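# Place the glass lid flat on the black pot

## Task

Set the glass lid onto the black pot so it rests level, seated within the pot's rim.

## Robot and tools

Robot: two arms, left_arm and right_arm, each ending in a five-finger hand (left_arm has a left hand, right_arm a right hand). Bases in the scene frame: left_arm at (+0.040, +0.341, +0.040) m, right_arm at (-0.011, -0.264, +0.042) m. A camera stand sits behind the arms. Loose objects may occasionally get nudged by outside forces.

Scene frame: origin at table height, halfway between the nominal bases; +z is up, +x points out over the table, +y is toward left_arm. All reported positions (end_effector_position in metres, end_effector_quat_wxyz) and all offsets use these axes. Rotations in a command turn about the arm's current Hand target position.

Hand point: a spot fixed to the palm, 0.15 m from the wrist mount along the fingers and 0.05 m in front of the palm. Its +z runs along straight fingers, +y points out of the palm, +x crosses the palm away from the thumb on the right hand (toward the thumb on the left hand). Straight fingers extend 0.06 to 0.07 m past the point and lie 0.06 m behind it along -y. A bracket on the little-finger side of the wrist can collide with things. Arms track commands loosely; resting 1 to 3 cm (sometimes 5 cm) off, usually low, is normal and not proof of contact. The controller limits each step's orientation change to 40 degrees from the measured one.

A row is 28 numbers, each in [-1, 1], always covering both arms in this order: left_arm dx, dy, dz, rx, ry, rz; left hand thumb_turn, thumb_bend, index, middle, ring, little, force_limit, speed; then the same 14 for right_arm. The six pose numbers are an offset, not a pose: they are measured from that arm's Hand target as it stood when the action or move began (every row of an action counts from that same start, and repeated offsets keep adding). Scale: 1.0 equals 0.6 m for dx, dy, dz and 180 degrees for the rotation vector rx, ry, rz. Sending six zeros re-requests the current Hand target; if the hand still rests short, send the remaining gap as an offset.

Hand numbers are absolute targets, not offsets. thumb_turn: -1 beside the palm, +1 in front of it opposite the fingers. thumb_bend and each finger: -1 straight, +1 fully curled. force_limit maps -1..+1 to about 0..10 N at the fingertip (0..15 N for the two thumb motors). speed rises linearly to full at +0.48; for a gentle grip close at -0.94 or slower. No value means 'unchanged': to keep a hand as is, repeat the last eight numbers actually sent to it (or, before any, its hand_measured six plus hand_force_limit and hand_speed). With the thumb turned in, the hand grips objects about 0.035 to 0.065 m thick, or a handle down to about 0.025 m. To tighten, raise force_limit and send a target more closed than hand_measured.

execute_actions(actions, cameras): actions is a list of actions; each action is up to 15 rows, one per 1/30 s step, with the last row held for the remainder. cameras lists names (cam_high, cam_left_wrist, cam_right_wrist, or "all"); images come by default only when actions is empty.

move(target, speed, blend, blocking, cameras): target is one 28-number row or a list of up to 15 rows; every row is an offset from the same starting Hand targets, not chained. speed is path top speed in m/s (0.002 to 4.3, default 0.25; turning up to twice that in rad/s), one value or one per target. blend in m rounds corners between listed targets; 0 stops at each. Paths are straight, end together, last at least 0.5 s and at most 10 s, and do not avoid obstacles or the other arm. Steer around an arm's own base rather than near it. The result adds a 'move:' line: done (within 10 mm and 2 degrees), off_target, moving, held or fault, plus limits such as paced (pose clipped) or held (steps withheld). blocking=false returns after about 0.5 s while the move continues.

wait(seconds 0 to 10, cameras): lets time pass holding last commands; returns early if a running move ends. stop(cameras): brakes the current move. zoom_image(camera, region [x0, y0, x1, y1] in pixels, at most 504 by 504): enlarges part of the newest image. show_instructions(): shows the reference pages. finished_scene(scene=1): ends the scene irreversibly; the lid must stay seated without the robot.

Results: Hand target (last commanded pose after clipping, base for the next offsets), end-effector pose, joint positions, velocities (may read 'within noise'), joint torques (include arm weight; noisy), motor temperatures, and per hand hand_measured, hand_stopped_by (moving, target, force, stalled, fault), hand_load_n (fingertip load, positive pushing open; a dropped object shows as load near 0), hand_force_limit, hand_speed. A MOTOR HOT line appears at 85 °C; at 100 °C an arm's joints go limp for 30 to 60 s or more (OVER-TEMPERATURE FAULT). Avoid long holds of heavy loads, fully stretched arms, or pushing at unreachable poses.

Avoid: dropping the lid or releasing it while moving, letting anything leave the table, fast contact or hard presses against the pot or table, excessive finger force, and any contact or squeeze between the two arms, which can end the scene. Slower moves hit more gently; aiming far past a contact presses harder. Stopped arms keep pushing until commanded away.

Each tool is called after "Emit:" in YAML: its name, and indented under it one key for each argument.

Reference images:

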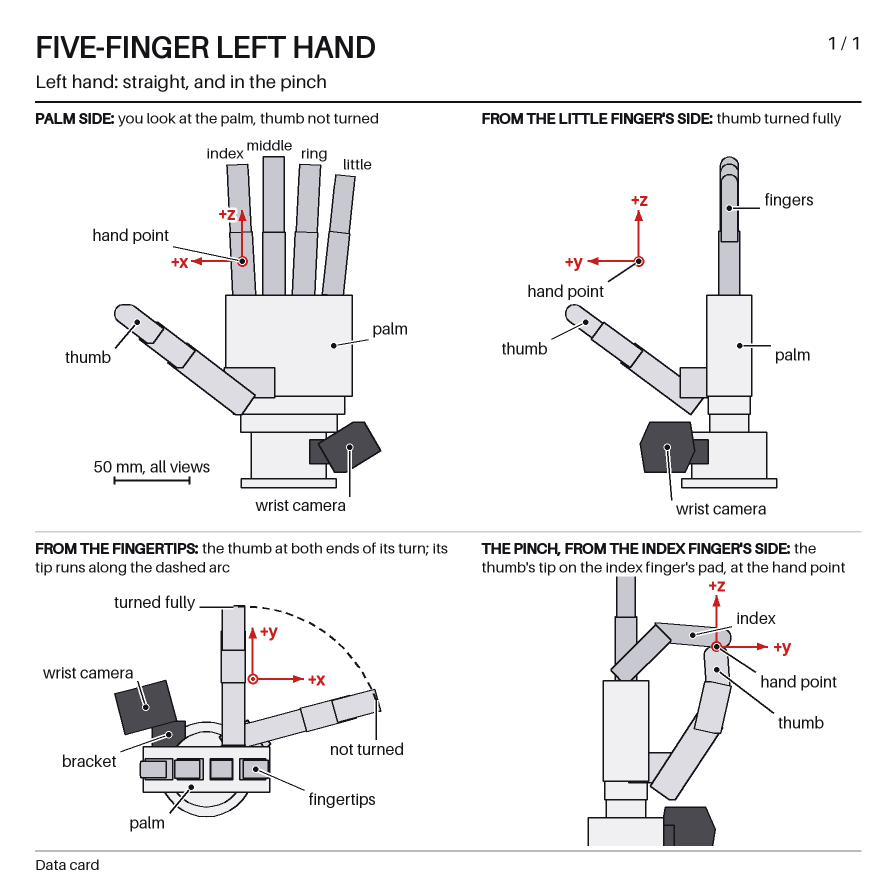

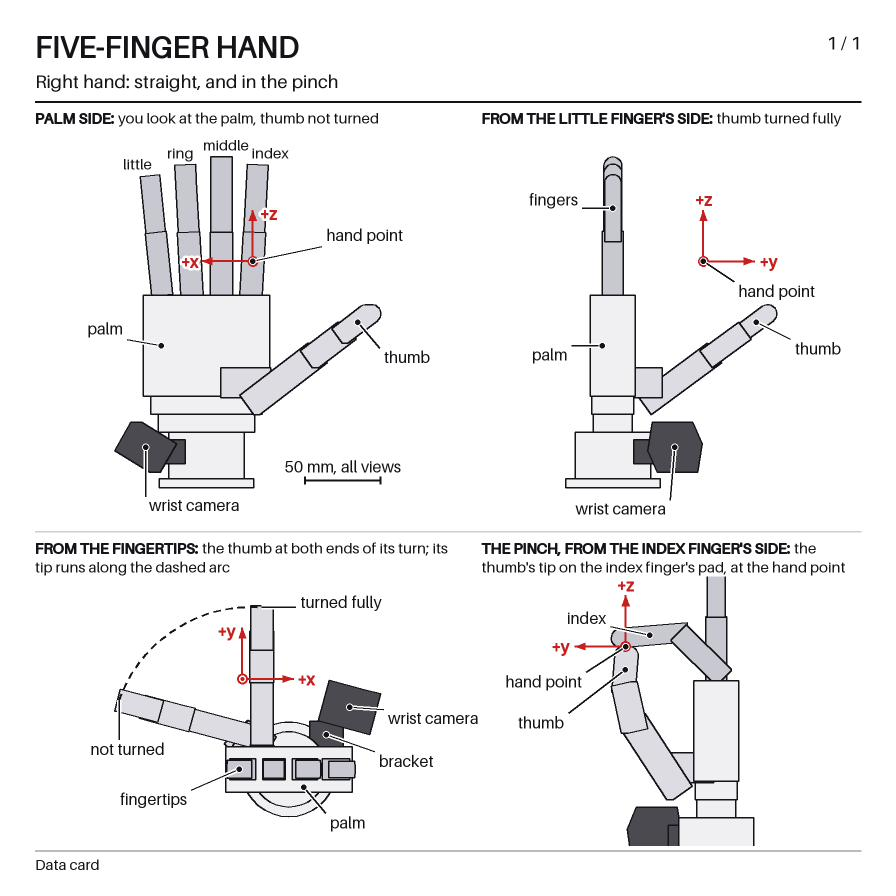

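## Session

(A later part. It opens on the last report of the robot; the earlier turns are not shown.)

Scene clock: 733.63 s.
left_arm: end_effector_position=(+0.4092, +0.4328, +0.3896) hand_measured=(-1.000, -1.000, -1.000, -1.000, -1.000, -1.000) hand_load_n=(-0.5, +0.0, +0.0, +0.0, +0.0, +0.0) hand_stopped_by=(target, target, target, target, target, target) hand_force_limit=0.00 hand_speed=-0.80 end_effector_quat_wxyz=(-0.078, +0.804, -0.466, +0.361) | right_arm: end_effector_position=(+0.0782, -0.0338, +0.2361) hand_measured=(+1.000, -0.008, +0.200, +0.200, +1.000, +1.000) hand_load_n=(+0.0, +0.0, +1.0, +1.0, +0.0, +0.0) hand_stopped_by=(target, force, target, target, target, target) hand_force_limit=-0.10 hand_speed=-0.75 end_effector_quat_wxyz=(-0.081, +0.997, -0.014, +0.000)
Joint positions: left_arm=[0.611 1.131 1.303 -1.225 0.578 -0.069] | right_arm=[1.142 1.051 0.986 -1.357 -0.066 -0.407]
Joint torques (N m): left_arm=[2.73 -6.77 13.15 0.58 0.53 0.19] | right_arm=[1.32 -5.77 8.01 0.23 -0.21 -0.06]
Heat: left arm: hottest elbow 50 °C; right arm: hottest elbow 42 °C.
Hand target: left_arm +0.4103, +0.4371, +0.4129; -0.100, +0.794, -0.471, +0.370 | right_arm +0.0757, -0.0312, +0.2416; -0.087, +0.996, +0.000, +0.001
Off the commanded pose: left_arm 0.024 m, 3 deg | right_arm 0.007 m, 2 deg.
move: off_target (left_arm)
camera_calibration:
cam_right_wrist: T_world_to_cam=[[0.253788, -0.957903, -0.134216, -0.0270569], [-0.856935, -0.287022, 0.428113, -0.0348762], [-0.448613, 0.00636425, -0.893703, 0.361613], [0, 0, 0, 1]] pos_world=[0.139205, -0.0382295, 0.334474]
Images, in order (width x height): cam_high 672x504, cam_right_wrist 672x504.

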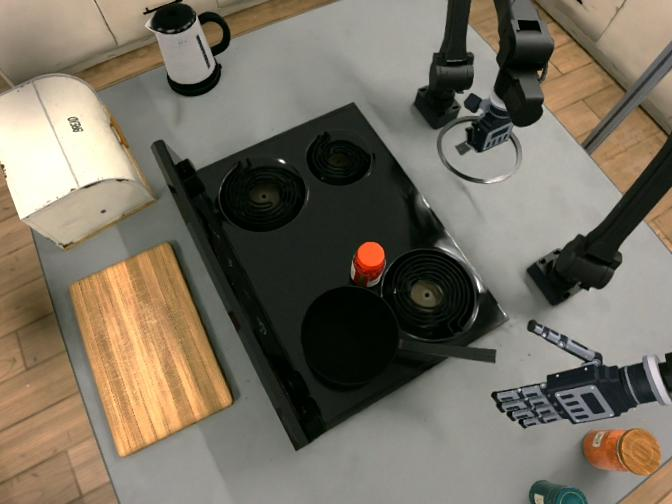

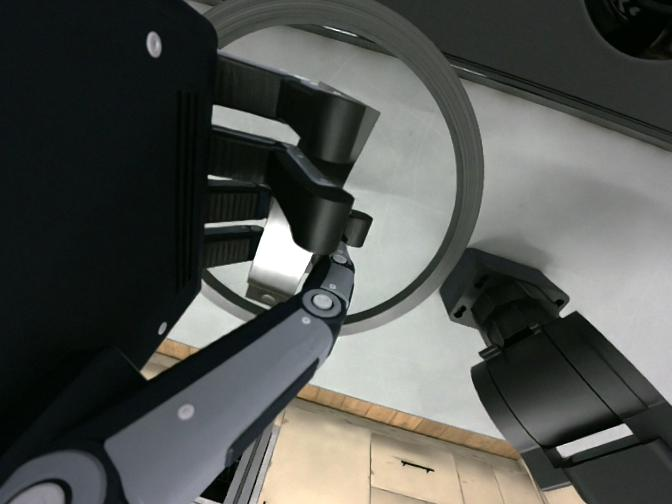

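Emit:
move:
  target: [0,0,0,0,0,0,-1,-1,-1,-1,-1,-1,0,-0.8, 0.0,0.0,-0.27,0,0,0,1,0.35,0.2,0.2,1,1,-0.1,-0.75]
  speed: 0.12
  cameras: ["cam_high"]

Emit:
zoom_image:
  camera: "cam_high"
  region: [360, 60, 560, 260]

Scene clock: 742.57 s.
left_arm: end_effector_position=(+0.4092, +0.4328, +0.3896) hand_measured=(-1.000, -1.000, -1.000, -1.000, -1.000, -1.000) hand_load_n=(+0.0, +0.0, +0.0, +0.0, +0.0, +0.0) hand_stopped_by=(target, target, target, target, target, target) hand_force_limit=0.00 hand_speed=-0.80 end_effector_quat_wxyz=(-0.078, +0.804, -0.466, +0.361) | right_arm: end_effector_position=(+0.0777, -0.0351, +0.0794) hand_measured=(+1.000, -0.008, +0.200, +0.200, +1.000, +1.000) hand_load_n=(+0.0, +0.0, +1.0, +1.5, +0.0, +0.0) hand_stopped_by=(target, force, target, target, target, target) hand_force_limit=-0.10 hand_speed=-0.75 end_effector_quat_wxyz=(-0.082, +0.997, -0.013, +0.001)
Joint positions: left_arm=[0.611 1.131 1.303 -1.225 0.578 -0.069] | right_arm=[1.142 1.19 0.652 -0.883 -0.066 -0.408]
Joint torques (N m): left_arm=[2.73 -6.83 13.15 0.58 0.53 0.19] | right_arm=[1.2 -6.12 6.19 0.8 -0.19 -0.07]
Heat: left arm: hottest elbow 50 °C; right arm: hottest elbow 42 °C.
Hand target: left_arm +0.4103, +0.4371, +0.4129; -0.100, +0.794, -0.471, +0.370 | right_arm +0.0757, -0.0312, +0.0796; -0.088, +0.996, +0.000, +0.001
Off the commanded pose: left_arm 0.024 m, 3 deg | right_arm 0.004 m, 2 deg.
move: off_target (left_arm)
Images, in order (width x height): cam_high 672x504.

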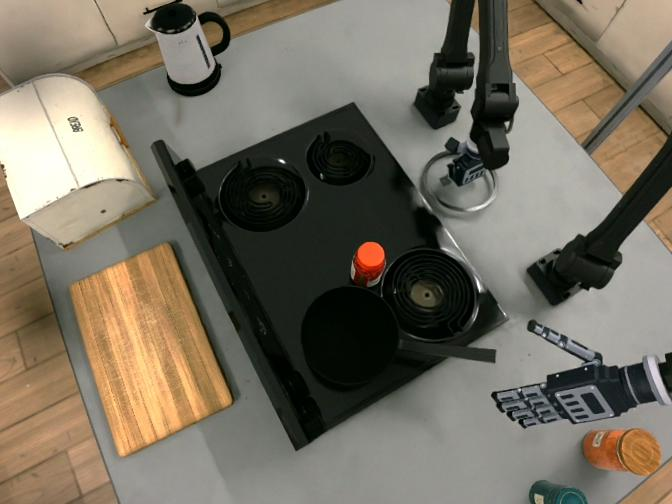

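Scaled by 2.520 from the camera's 672x504 image, which has a finer 960x720 frame.

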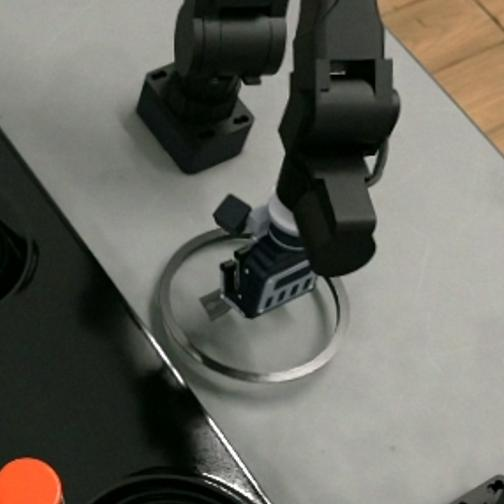

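Emit:
move:
  target: [0,0,0,0,0,0,-1,-1,-1,-1,-1,-1,0,-0.8, -0.052,0.04,0.0,0,0,0,1,0.35,0.2,0.2,1,1,-0.1,-0.75]
  speed: 0.08
  cameras: ["cam_high","cam_right_wrist"]

Emit:
zoom_image:
  camera: "cam_high"
  region: [360, 60, 560, 260]

Scene clock: 752.30 s.
left_arm: end_effector_position=(+0.4092, +0.4328, +0.3896) hand_measured=(-1.000, -1.000, -1.000, -1.000, -1.000, -1.000) hand_load_n=(-0.5, +0.0, +0.0, +0.0, +0.0, +0.0) hand_stopped_by=(target, target, target, target, target, target) hand_force_limit=0.00 hand_speed=-0.80 end_effector_quat_wxyz=(-0.078, +0.804, -0.466, +0.361) | right_arm: end_effector_position=(+0.0451, -0.0224, +0.0728) hand_measured=(+1.000, -0.008, +0.200, +0.200, +1.000, +1.000) hand_load_n=(+0.0, +0.0, +1.0, +1.5, +0.0, +0.0) hand_stopped_by=(target, force, target, target, target, target) hand_force_limit=-0.10 hand_speed=-0.75 end_effector_quat_wxyz=(-0.073, +0.997, +0.001, -0.003)
Joint positions: left_arm=[0.611 1.131 1.303 -1.225 0.578 -0.069] | right_arm=[1.27 1.218 0.652 -0.868 -0.05 -0.309]
Joint torques (N m): left_arm=[2.78 -6.77 13.16 0.58 0.53 0.19] | right_arm=[1.49 -6.12 7.77 0.72 -0.05 0.2]
Heat: left arm: hottest elbow 50 °C; right arm: hottest elbow 42 °C.
Hand target: left_arm +0.4103, +0.4371, +0.4129; -0.100, +0.794, -0.471, +0.370 | right_arm +0.0445, -0.0072, +0.0796; -0.088, +0.996, +0.001, +0.001
Off the commanded pose: left_arm 0.024 m, 3 deg | right_arm 0.017 m, 2 deg.
move: off_target (left_arm, right_arm)
camera_calibration:
cam_right_wrist: T_world_to_cam=[[0.280499, -0.952471, -0.118825, -0.0318781], [-0.846448, -0.303828, 0.437279, 0.00828011], [-0.452598, -0.0220772, -0.891441, 0.20012], [0, 0, 0, 1]] pos_world=[0.106524, -0.0234291, 0.170986]
Images, in order (width x height): cam_high 672x504, cam_right_wrist 672x504.

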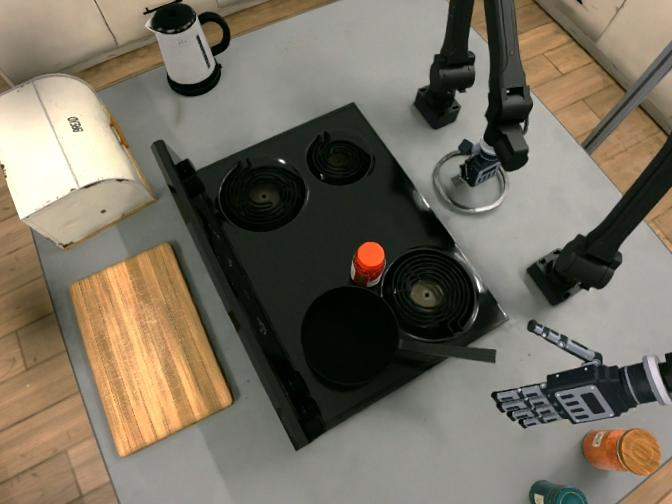

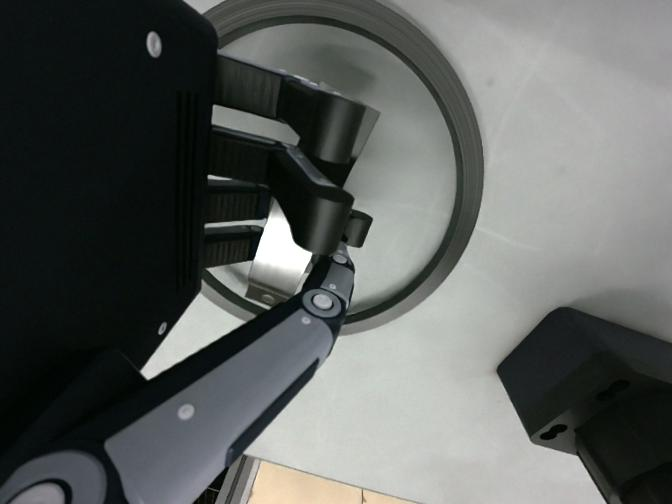

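Scaled by 2.520 from the camera's 672x504 image, which has a finer 960x720 frame.

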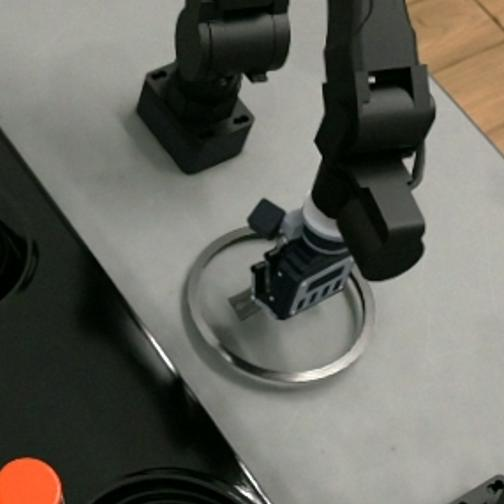

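Emit:
move:
  target: [0,0,0,0,0,0,-1,-1,-1,-1,-1,-1,0,-0.8, 0,0.0,-0.045,0,0,0,1,0.35,0.2,0.2,1,1,-0.1,-0.75]
  speed: 0.06
  cameras: ["cam_high"]

Emit:
zoom_image:
  camera: "cam_high"
  region: [400, 120, 540, 240]

Scene clock: 757.00 s.
left_arm: end_effector_position=(+0.4092, +0.4328, +0.3896) hand_measured=(-1.000, -1.000, -1.000, -1.000, -1.000, -1.000) hand_load_n=(+0.0, +0.0, +0.0, +0.0, +0.0, +0.0) hand_stopped_by=(target, target, target, target, target, target) hand_force_limit=0.00 hand_speed=-0.80 end_effector_quat_wxyz=(-0.078, +0.804, -0.466, +0.361) | right_arm: end_effector_position=(+0.0504, -0.0061, +0.0606) hand_measured=(+1.000, -0.008, +0.200, +0.200, +1.000, +1.000) hand_load_n=(+0.5, +1.5, +0.0, +0.0, +0.0, +0.0) hand_stopped_by=(target, force, target, target, target, target) hand_force_limit=-0.10 hand_speed=-0.75 end_effector_quat_wxyz=(-0.092, +0.996, -0.001, +0.004)
Joint positions: left_arm=[0.611 1.131 1.303 -1.225 0.578 -0.069] | right_arm=[1.27 1.258 0.649 -0.785 -0.048 -0.305]
Joint torques (N m): left_arm=[2.73 -6.77 13.15 0.58 0.53 0.19] | right_arm=[1.38 -5.6 5.07 1.14 -0.07 0.14]
Heat: left arm: hottest elbow 50 °C; right arm: hottest elbow 42 °C.
Hand target: left_arm +0.4103, +0.4371, +0.4129; -0.100, +0.794, -0.471, +0.370 | right_arm +0.0445, -0.0072, +0.0526; -0.088, +0.996, +0.000, +0.001
Off the commanded pose: left_arm 0.024 m, 3 deg | right_arm 0.010 m, 1 deg.
move: off_target (left_arm)
Images, in order (width x height): cam_high 672x504.

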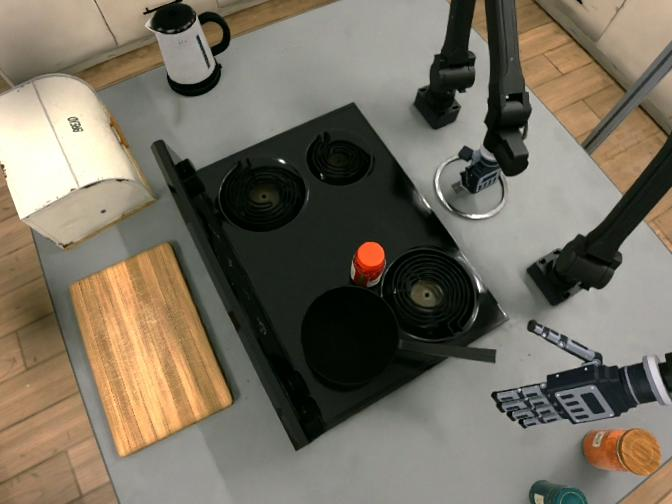

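Scaled by 3.600 from the camera's 672x504 image, which has a finer 960x720 frame.

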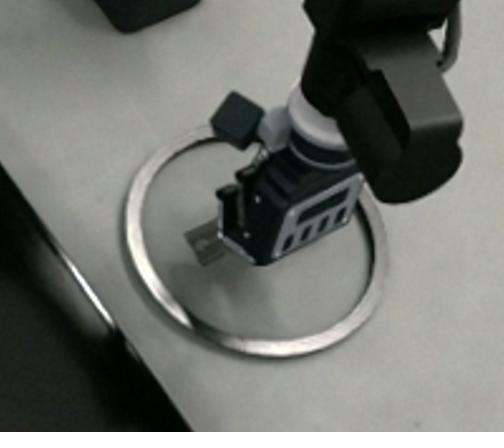

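Emit:
move:
  target: [0,0,0,0,0,0,-1,-1,-1,-1,-1,-1,0,-0.8, 0,0.0,-0.005,0,0,0,1,-1,0.2,0.2,1,1,-0.1,-0.5]
  speed: 0.06
  cameras: ["cam_right_wrist"]

Emit:
zoom_image:
  camera: "cam_right_wrist"
  region: [220, 60, 500, 340]

Scene clock: 763.77 s.
left_arm: end_effector_position=(+0.4092, +0.4328, +0.3896) hand_measured=(-1.000, -1.000, -1.000, -1.000, -1.000, -1.000) hand_load_n=(+0.0, +0.0, +0.0, +0.0, +0.0, +0.0) hand_stopped_by=(target, target, target, target, target, target) hand_force_limit=0.00 hand_speed=-0.80 end_effector_quat_wxyz=(-0.078, +0.804, -0.466, +0.361) | right_arm: end_effector_position=(+0.0518, -0.0016, +0.0590) hand_measured=(+1.000, -1.000, +0.200, +0.200, +1.000, +1.000) hand_load_n=(+0.0, +0.0, +0.0, +0.0, +0.0, +0.0) hand_stopped_by=(target, target, target, target, target, target) hand_force_limit=-0.10 hand_speed=-0.50 end_effector_quat_wxyz=(-0.098, +0.995, -0.001, +0.006)
Joint positions: left_arm=[0.611 1.131 1.303 -1.225 0.578 -0.069] | right_arm=[1.27 1.263 0.649 -0.765 -0.048 -0.305]
Joint torques (N m): left_arm=[2.73 -6.77 13.15 0.58 0.53 0.19] | right_arm=[1.49 -5.54 4.71 0.87 -0.04 0.14]
Heat: left arm: hottest elbow 50 °C; right arm: hottest elbow 42 °C.
Hand target: left_arm +0.4103, +0.4371, +0.4129; -0.100, +0.794, -0.471, +0.370 | right_arm +0.0445, -0.0072, +0.0496; -0.087, +0.996, +0.000, +0.001
Off the commanded pose: left_arm 0.024 m, 3 deg | right_arm 0.013 m, 1 deg.
move: off_target (left_arm, right_arm)
camera_calibration:
cam_right_wrist: T_world_to_cam=[[0.279167, -0.946342, -0.162796, -0.0128717], [-0.85509, -0.322136, 0.406262, 0.0286204], [-0.436906, 0.0257902, -0.899137, 0.191046], [0, 0, 0, 1]] pos_world=[0.111536, -0.00788853, 0.158054]
Images, in order (width x height): cam_right_wrist 672x504.

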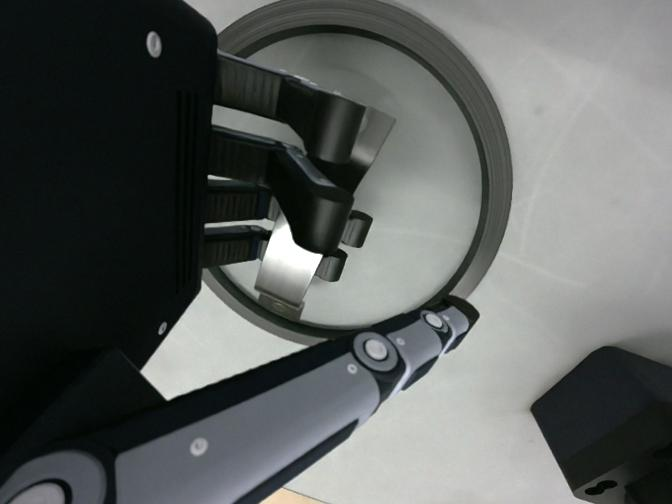

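Scaled by 1.800 from the camera's 672x504 image, which has a finer 960x720 frame.

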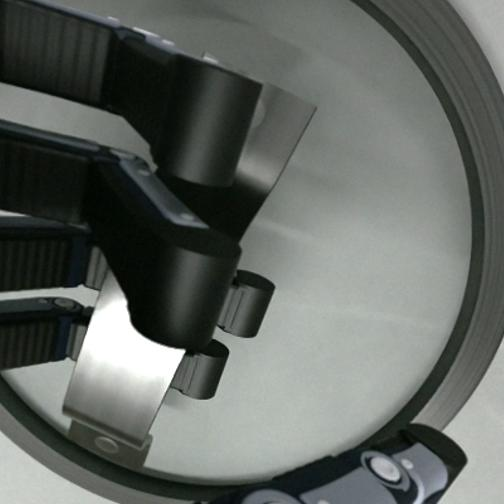

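Emit:
move:
  target: [0,0,0,0,0,0,-1,-1,-1,-1,-1,-1,0,-0.8, 0,0.11,0.0,0,0,0,1,-1,0.2,0.2,1,1,-0.1,-0.5]
  speed: 0.06
  cameras: ["cam_right_wrist","cam_high"]

Scene clock: 771.43 s.
left_arm: end_effector_position=(+0.4092, +0.4328, +0.3896) hand_measured=(-1.000, -1.000, -1.000, -1.000, -1.000, -1.000) hand_load_n=(+0.0, +0.0, +0.0, +0.0, +0.0, +0.0) hand_stopped_by=(target, target, target, target, target, target) hand_force_limit=0.00 hand_speed=-0.80 end_effector_quat_wxyz=(-0.078, +0.804, -0.466, +0.361) | right_arm: end_effector_position=(+0.0479, +0.0420, +0.0534) hand_measured=(+1.000, -1.000, +0.200, +0.200, +1.000, +1.000) hand_load_n=(+0.0, +0.0, -2.0, -7.5, +0.0, +0.0) hand_stopped_by=(target, target, target, target, target, target) hand_force_limit=-0.10 hand_speed=-0.50 end_effector_quat_wxyz=(-0.086, +0.996, +0.000, +0.003)
Joint positions: left_arm=[0.611 1.131 1.303 -1.225 0.578 -0.069] | right_arm=[1.321 1.405 0.76 -0.758 -0.039 -0.258]
Joint torques (N m): left_arm=[2.78 -6.77 13.15 0.58 0.53 0.19] | right_arm=[1.79 -5.54 7.95 0.94 -0.07 0.21]
Heat: left arm: hottest elbow 50 °C; right arm: hottest elbow 41 °C.
Hand target: left_arm +0.4103, +0.4371, +0.4129; -0.100, +0.794, -0.471, +0.370 | right_arm +0.0444, +0.0588, +0.0496; -0.088, +0.996, +0.001, +0.001
Off the commanded pose: left_arm 0.024 m, 3 deg | right_arm 0.018 m, 0 deg.
move: off_target (left_arm, right_arm)
camera_calibration:
cam_right_wrist: T_world_to_cam=[[0.280619, -0.949343, -0.141427, 0.0274066], [-0.85154, -0.314231, 0.419688, 0.0403013], [-0.442869, 0.00265833, -0.896582, 0.184264], [0, 0, 0, 1]] pos_world=[0.108232, 0.0381923, 0.15217]
Images, in order (width x height): cam_high 672x504, cam_right_wrist 672x504.

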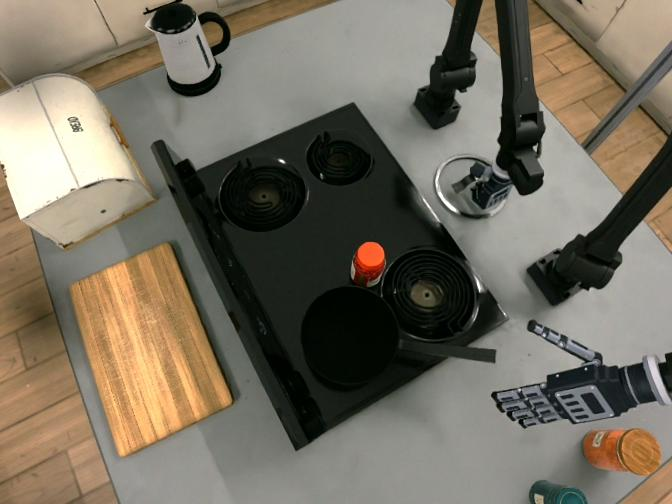

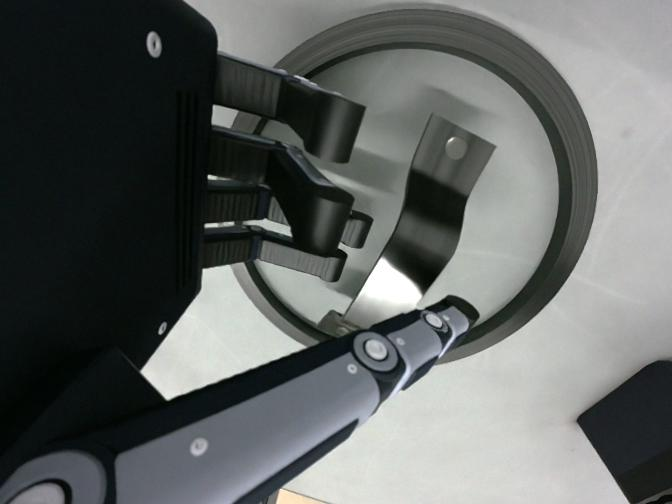

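Emit:
move:
  target:
    - [0,0,0,0,0,0,-1,-1,-1,-1,-1,-1,0,-0.8, 0,0.0,0.333,0,0,0,1,-1,0.2,0.2,1,1,-0.1,-0.5]
    - [-0.184,-0.395,-0.138,0.2012,0.1061,-0.378,1,-1,0.2,0.2,1,1,-0.1,0, 0.459,-0.731,0.417,0,0,-0.6,1,-1,0.2,0.2,1,1,-0.1,-0.5]
    - [-0.57,-0.74,-0.34,0.2709,0.0096,-0.6735,1,-1,0.2,0.2,1,1,-0.1,0, 0.459,-0.731,0.417,0,0,-0.6,1,-1,0.2,0.2,1,1,-0.1,-0.5]
  speed: [0.12,0.35,0.3]
  cameras: ["cam_high","cam_left_wrist"]

Scene clock: 820.63 s.
left_arm: end_effector_position=(+0.0657, +0.0104, +0.1969) hand_measured=(+1.000, -1.000, +0.200, +0.200, +1.000, +1.000) hand_load_n=(+0.0, +0.0, +0.0, +0.0, +0.0, +0.0) hand_stopped_by=(target, target, target, target, target, target) hand_force_limit=-0.10 hand_speed=0.00 end_effector_quat_wxyz=(-0.014, +0.088, +0.995, -0.044) | right_arm: end_effector_position=(+0.2987, -0.3686, +0.2713) hand_measured=(+1.000, -1.000, +0.200, +0.200, +1.000, +1.000) hand_load_n=(+0.0, +0.0, +0.0, +5.0, +0.0, +0.0) hand_stopped_by=(target, target, target, target, target, target) hand_force_limit=-0.10 hand_speed=-0.50 end_effector_quat_wxyz=(+0.032, -0.597, +0.801, -0.039)
Joint positions: left_arm=[-1.429 1.346 1.119 -1.263 0.047 0.315] | right_arm=[-0.395 1.287 1.257 -1.442 -0.016 -0.115]
Joint torques (N m): left_arm=[1.85 -8.29 11.77 0.76 -0.11 0.18] | right_arm=[-0.73 -9.64 12.64 0.25 0.01 0.17]
Heat: left arm: hottest elbow 50 °C; right arm: hottest elbow 43 °C.
Hand target: left_arm +0.0682, -0.0071, +0.2091; -0.007, +0.095, +0.993, -0.069 | right_arm +0.3197, -0.3798, +0.2998; +0.051, -0.586, +0.806, -0.071
Off the commanded pose: left_arm 0.021 m, 3 deg | right_arm 0.037 m, 5 deg.
move: off_target (left_arm, right_arm); target 2's new numbers were sent with left_arm's hand 0.011 m and 1 deg from that target
camera_calibration:
cam_left_wrist: T_world_to_cam=[[-0.483253, -0.871619, 0.0821422, 0.0278687], [-0.702916, 0.44222, 0.557091, -0.0778998], [-0.521896, 0.211477, -0.826379, 0.306249], [0, 0, 0, 1]] pos_world=[0.118541, -0.00602484, 0.294186]
Images, in order (width x height): cam_high 672x504, cam_left_wrist 672x504.

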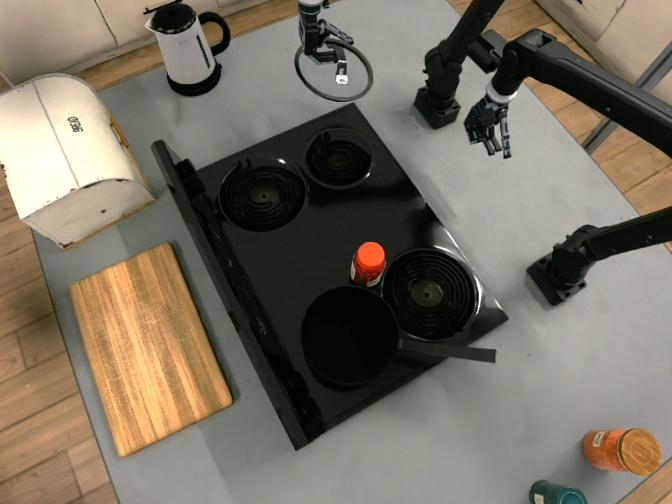

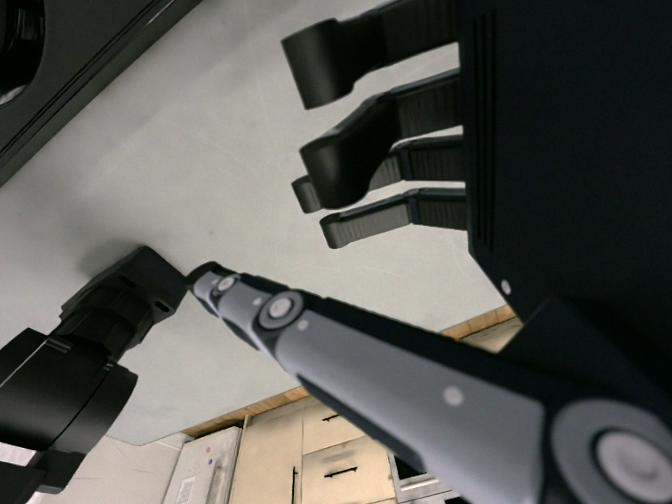

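Emit:
execute_actions:
  actions: []

Emit:
zoom_image:
  camera: "cam_right_wrist"
  region: [200, 0, 540, 340]

Emit:
zoom_image:
  camera: "cam_high"
  region: [260, 0, 420, 140]

Scene clock: 824.83 s.
left_arm: end_effector_position=(+0.0657, +0.0104, +0.1969) hand_measured=(+1.000, -1.000, +0.200, +0.200, +1.000, +1.000) hand_load_n=(+0.0, +0.0, +0.0, +0.0, +0.0, +0.0) hand_stopped_by=(target, target, target, target, target, target) hand_force_limit=-0.10 hand_speed=0.00 end_effector_quat_wxyz=(-0.014, +0.088, +0.995, -0.044) | right_arm: end_effector_position=(+0.2987, -0.3686, +0.2713) hand_measured=(+1.000, -1.000, +0.200, +0.200, +1.000, +1.000) hand_load_n=(+0.0, +0.0, +0.0, +4.5, +0.0, +0.0) hand_stopped_by=(target, target, target, target, target, target) hand_force_limit=-0.10 hand_speed=-0.50 end_effector_quat_wxyz=(+0.032, -0.597, +0.801, -0.039)
Joint positions: left_arm=[-1.429 1.346 1.119 -1.263 0.047 0.315] | right_arm=[-0.395 1.287 1.257 -1.442 -0.016 -0.115]
Joint velocities: within noise
Joint torques (N m): left_arm=[1.79 -8.06 11.75 0.81 -0.11 0.18] | right_arm=[-0.62 -9.47 12.66 0.25 0 0.16]
Motor temperatures (°C): left_arm=[30 32 49 25 27 25] | right_arm=[28 35 45 26 25 24]
Heat: left arm: hottest elbow 49 °C; right arm: hottest elbow 45 °C.
Hand target: left_arm +0.0682, -0.0071, +0.2091; -0.007, +0.095, +0.993, -0.069 | right_arm +0.3197, -0.3798, +0.2998; +0.051, -0.586, +0.806, -0.071
Off the commanded pose: left_arm 0.021 m, 3 deg | right_arm 0.037 m, 5 deg.
camera_calibration:
cam_left_wrist: T_world_to_cam=[[-0.483253, -0.871619, 0.0821422, 0.0278687], [-0.702916, 0.44222, 0.557091, -0.0778998], [-0.521896, 0.211477, -0.826379, 0.306249], [0, 0, 0, 1]] pos_world=[0.118541, -0.00602484, 0.294186]
cam_right_wrist: T_world_to_cam=[[-0.99714, 0.00580344, -0.0753565, 0.313939], [-0.0287944, 0.892683, 0.449764, 0.224376], [0.0698797, 0.450647, -0.889963, 0.502025], [0, 0, 0, 1]] pos_world=[0.284421, -0.428355, 0.369525]

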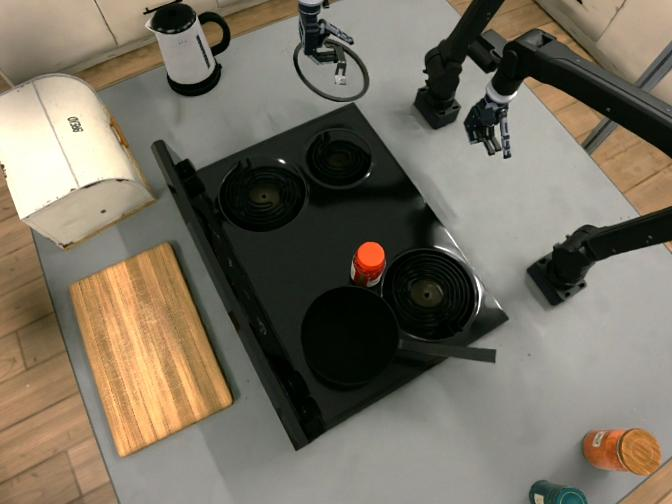

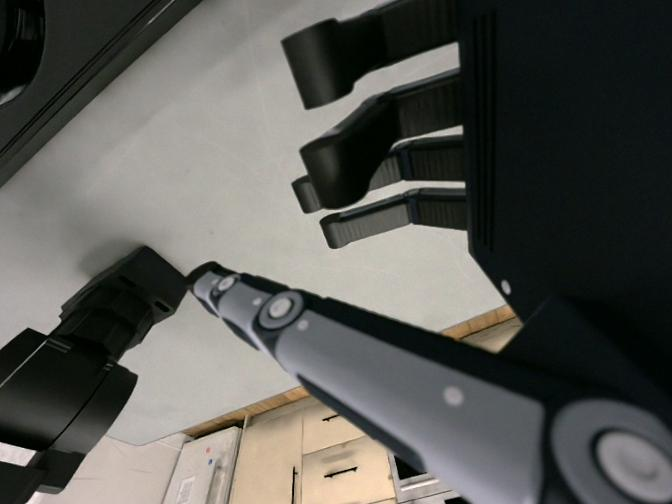

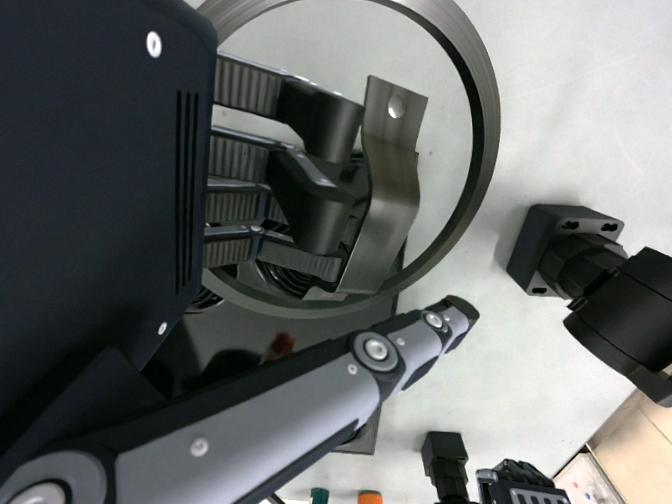

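Scaled by 1.482 from the camera's 672x504 image, which has a finer 960x720 frame.

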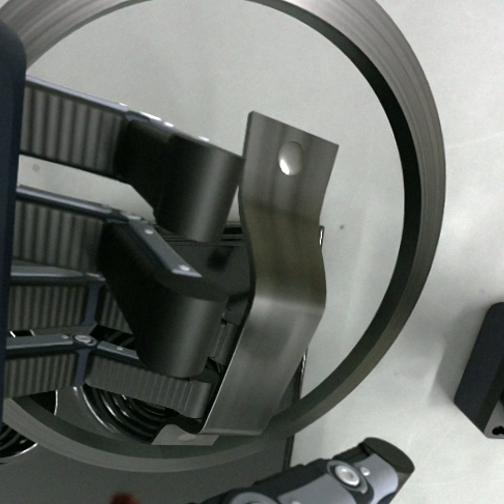

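Scaled by 3.150 from the camera's 672x504 image, which has a finer 960x720 frame.

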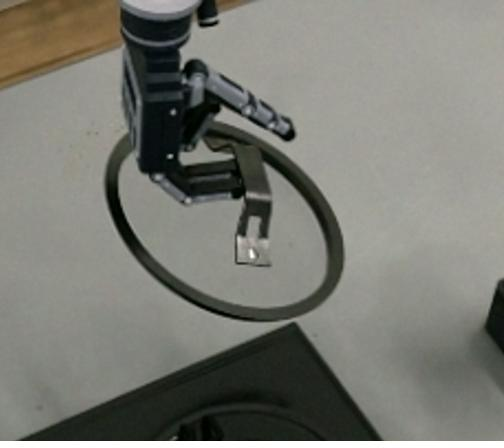

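Emit:
move:
  target: [0,0,0,0,0,0,1,-1,0.2,0.2,1,1,-0.1,0, -0.083,-0.142,-0.233,0,0,0,1,-1,0.2,0.2,1,1,-0.1,-0.5]
  speed: 0.07
  cameras: ["cam_high","cam_right_wrist"]

Emit:
zoom_image:
  camera: "cam_high"
  region: [260, 0, 420, 140]

Scene clock: 842.13 s.
left_arm: end_effector_position=(+0.0657, +0.0104, +0.1969) hand_measured=(+1.000, -1.000, +0.200, +0.200, +1.000, +1.000) hand_load_n=(+0.0, +0.0, +0.0, +0.0, +0.5, +0.0) hand_stopped_by=(target, target, target, target, target, target) hand_force_limit=-0.10 hand_speed=0.00 end_effector_quat_wxyz=(-0.014, +0.088, +0.995, -0.044) | right_arm: end_effector_position=(+0.2721, -0.4598, +0.1602) hand_measured=(+1.000, -1.000, +0.200, +0.200, +1.000, +1.000) hand_load_n=(+0.0, +0.0, +0.5, +4.5, +0.0, +0.0) hand_stopped_by=(target, target, target, target, target, target) hand_force_limit=-0.10 hand_speed=-0.50 end_effector_quat_wxyz=(+0.050, -0.586, +0.806, -0.068)
Joint positions: left_arm=[-1.429 1.346 1.119 -1.263 0.047 0.315] | right_arm=[-0.65 1.352 1.026 -1.086 -0.057 -0.343]
Joint torques (N m): left_arm=[1.79 -8.06 11.75 0.81 -0.11 0.18] | right_arm=[-1.2 -10.34 6.71 0.64 -0.12 -0.1]
Heat: left arm: hottest elbow 49 °C; right arm: hottest elbow 49 °C.
Hand target: left_arm +0.0682, -0.0071, +0.2091; -0.007, +0.095, +0.993, -0.069 | right_arm +0.2700, -0.4651, +0.1600; +0.051, -0.586, +0.806, -0.071
Off the commanded pose: left_arm 0.021 m, 3 deg | right_arm 0.006 m, 0 deg.
move: off_target (left_arm)
camera_calibration:
cam_right_wrist: T_world_to_cam=[[-0.989893, 0.0259582, -0.139422, 0.29713], [-0.0361668, 0.904392, 0.425168, 0.366374], [0.137128, 0.425913, -0.894312, 0.417208], [0, 0, 0, 1]] pos_world=[0.250166, -0.516753, 0.25877]
Images, in order (width x height): cam_high 672x504, cam_right_wrist 672x504.

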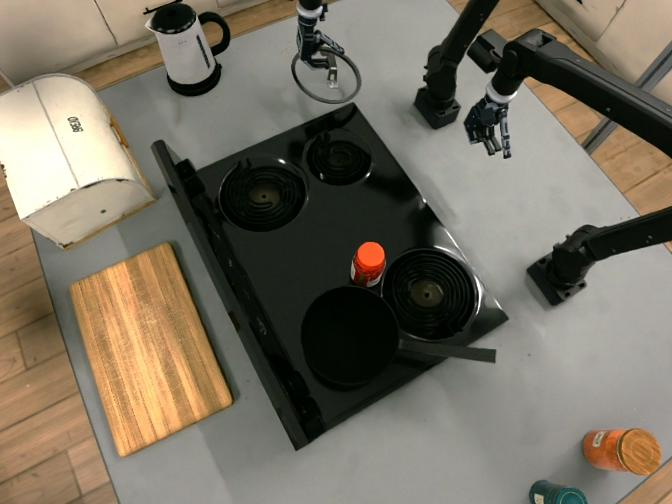

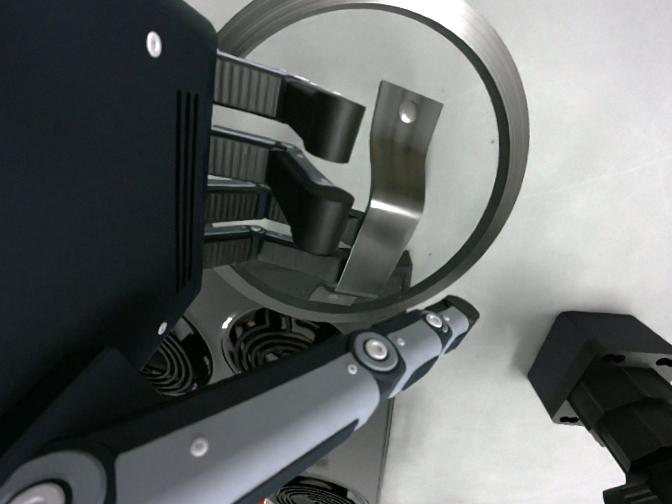

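Scaled by 3.150 from the camera's 672x504 image, which has a finer 960x720 frame.

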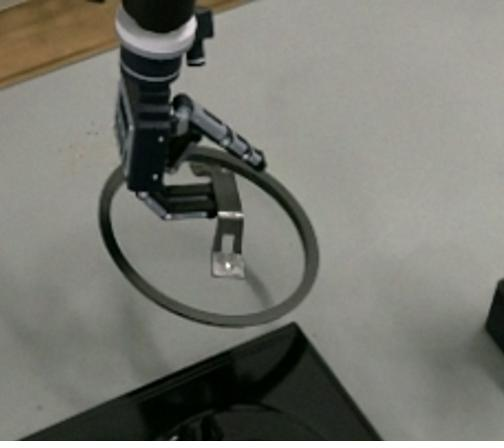

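Emit:
move:
  target:
    - [0,0,0,0,0,0,1,-1,0.2,0.2,1,1,-0.1,0, 0,-0.092,0,0,0,0,1,-1,0.2,0.2,1,1,-0.1,-0.5]
    - [0,0,0,0,0,0,1,-1,0.2,0.2,1,1,-0.1,0, 0,-0.092,-0.1,0,0,0,1,-1,0.2,0.2,1,1,-0.1,-0.5]
  speed: 0.07
  blend: 0.02
  cameras: ["cam_high","cam_right_wrist"]

Emit:
zoom_image:
  camera: "cam_high"
  region: [260, 0, 420, 140]

Scene clock: 861.93 s.
left_arm: end_effector_position=(+0.0657, +0.0104, +0.1969) hand_measured=(+1.000, -1.000, +0.200, +0.200, +1.000, +1.000) hand_load_n=(+0.0, -0.5, +0.0, +0.0, +0.0, +0.0) hand_stopped_by=(target, target, target, target, target, target) hand_force_limit=-0.10 hand_speed=0.00 end_effector_quat_wxyz=(-0.014, +0.088, +0.995, -0.044) | right_arm: end_effector_position=(+0.2739, -0.5152, +0.1013) hand_measured=(+1.000, -1.000, +0.200, +0.200, +1.000, +1.000) hand_load_n=(+0.0, +0.0, +0.0, +4.5, +0.0, +0.0) hand_stopped_by=(target, target, target, target, target, target) hand_force_limit=-0.10 hand_speed=-0.50 end_effector_quat_wxyz=(+0.050, -0.587, +0.805, -0.069)
Joint positions: left_arm=[-1.429 1.346 1.119 -1.263 0.047 0.315] | right_arm=[-0.753 1.513 1.026 -0.929 -0.074 -0.447]
Joint torques (N m): left_arm=[1.79 -8.06 11.75 0.8 -0.11 0.18] | right_arm=[-1.26 -12.75 6.15 0.68 -0.11 -0.08]
Heat: left arm: hottest elbow 49 °C; right arm: hottest elbow 47 °C.
Hand target: left_arm +0.0682, -0.0071, +0.2091; -0.007, +0.095, +0.993, -0.069 | right_arm +0.2700, -0.5202, +0.1000; +0.051, -0.586, +0.806, -0.071
Off the commanded pose: left_arm 0.021 m, 3 deg | right_arm 0.007 m, 0 deg.
move: off_target (left_arm)
camera_calibration:
cam_right_wrist: T_world_to_cam=[[-0.989618, 0.0238606, -0.141726, 0.291216], [-0.0389532, 0.904681, 0.424305, 0.442576], [0.138341, 0.42542, -0.89436, 0.387185], [0, 0, 0, 1]] pos_world=[0.251869, -0.572055, 0.199768]
Images, in order (width x height): cam_high 672x504, cam_right_wrist 672x504.

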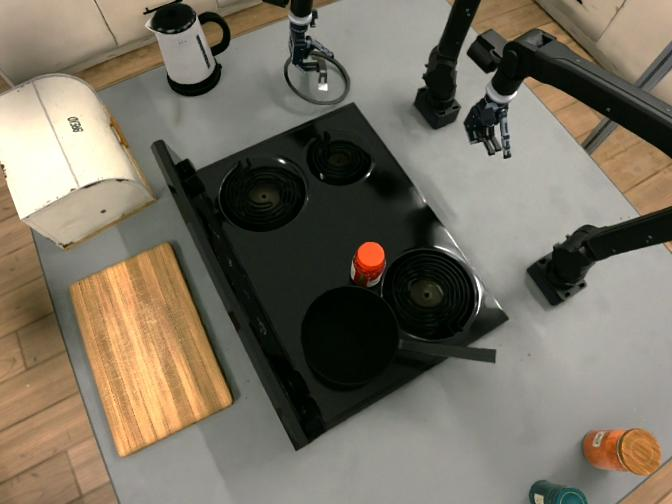

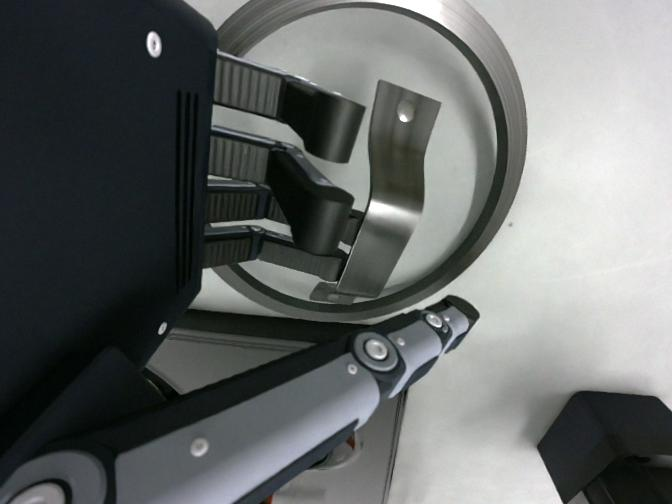

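Scaled by 3.150 from the camera's 672x504 image, which has a finer 960x720 frame.

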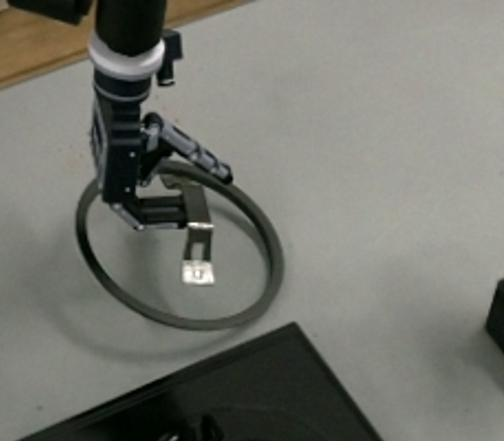

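Emit:
move:
  target:
    - [0,0,0,0,0,0,1,-1,0.2,0.2,1,1,-0.1,0, 0,-0.055,0,0,0,0,1,-1,0.2,0.2,1,1,-0.1,-0.5]
    - [0,0,0,0,0,0,1,-1,0.2,0.2,1,1,-0.1,0, 0,-0.055,-0.055,0,0,0,1,-1,0.2,0.2,1,1,-0.1,-0.5]
  speed: 0.05
  blend: 0.01
  cameras: ["cam_high","cam_right_wrist"]

Emit:
zoom_image:
  camera: "cam_high"
  region: [260, 0, 420, 140]

Scene clock: 872.13 s.
left_arm: end_effector_position=(+0.0657, +0.0104, +0.1969) hand_measured=(+1.000, -1.000, +0.200, +0.200, +1.000, +1.000) hand_load_n=(+0.0, -0.5, +0.0, +0.0, +0.0, +0.0) hand_stopped_by=(target, target, target, target, target, target) hand_force_limit=-0.10 hand_speed=0.00 end_effector_quat_wxyz=(-0.014, +0.088, +0.995, -0.044) | right_arm: end_effector_position=(+0.2670, -0.5402, +0.0676) hand_measured=(+1.000, -1.000, +0.200, +0.200, +1.000, +1.000) hand_load_n=(+0.0, +0.0, +0.0, +0.0, +0.0, +0.0) hand_stopped_by=(target, target, target, target, target, target) hand_force_limit=-0.10 hand_speed=-0.50 end_effector_quat_wxyz=(+0.050, -0.587, +0.805, -0.064)
Joint positions: left_arm=[-1.429 1.346 1.119 -1.263 0.047 0.315] | right_arm=[-0.806 1.6 1.026 -0.858 -0.083 -0.5]
Joint torques (N m): left_arm=[1.79 -8.06 11.75 0.8 -0.11 0.18] | right_arm=[-1.14 -12.34 7.42 0.81 -0.12 -0.08]
Heat: left arm: hottest elbow 49 °C; right arm: hottest elbow 46 °C.
Hand target: left_arm +0.0682, -0.0071, +0.2091; -0.007, +0.095, +0.993, -0.069 | right_arm +0.2700, -0.5533, +0.0671; +0.051, -0.586, +0.806, -0.071
Off the commanded pose: left_arm 0.021 m, 3 deg | right_arm 0.013 m, 1 deg.
move: off_target (left_arm, right_arm)
camera_calibration:
cam_right_wrist: T_world_to_cam=[[-0.990608, 0.0249001, -0.134447, 0.280431], [-0.0359544, 0.90124, 0.431826, 0.476049], [0.131921, 0.432604, -0.89188, 0.374087], [0, 0, 0, 1]] pos_world=[0.245563, -0.597849, 0.165773]
Images, in order (width x height): cam_high 672x504, cam_right_wrist 672x504.

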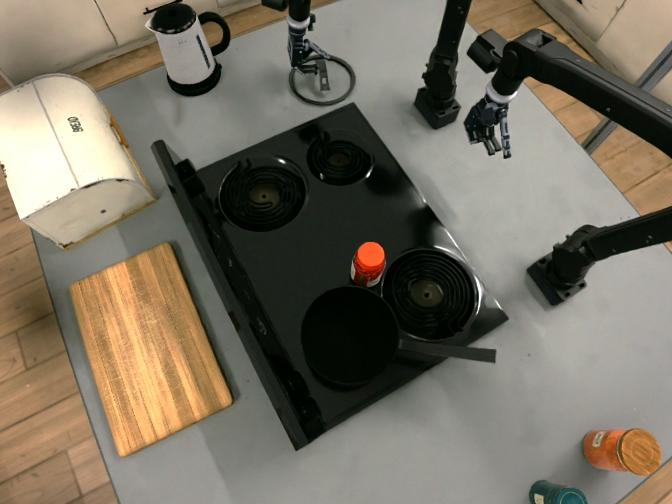

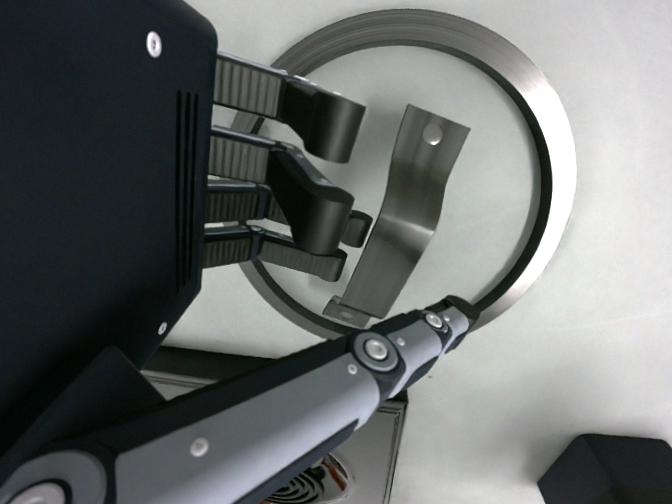

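Scaled by 3.150 from the camera's 672x504 image, which has a finer 960x720 frame.

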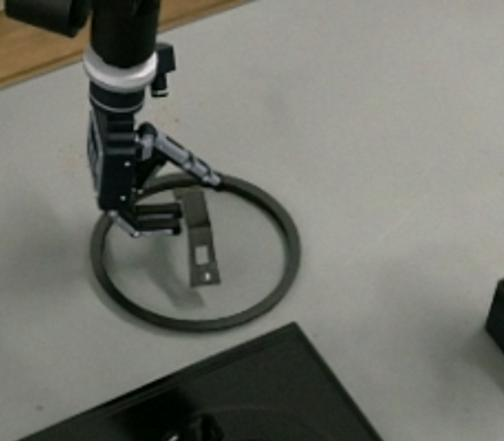

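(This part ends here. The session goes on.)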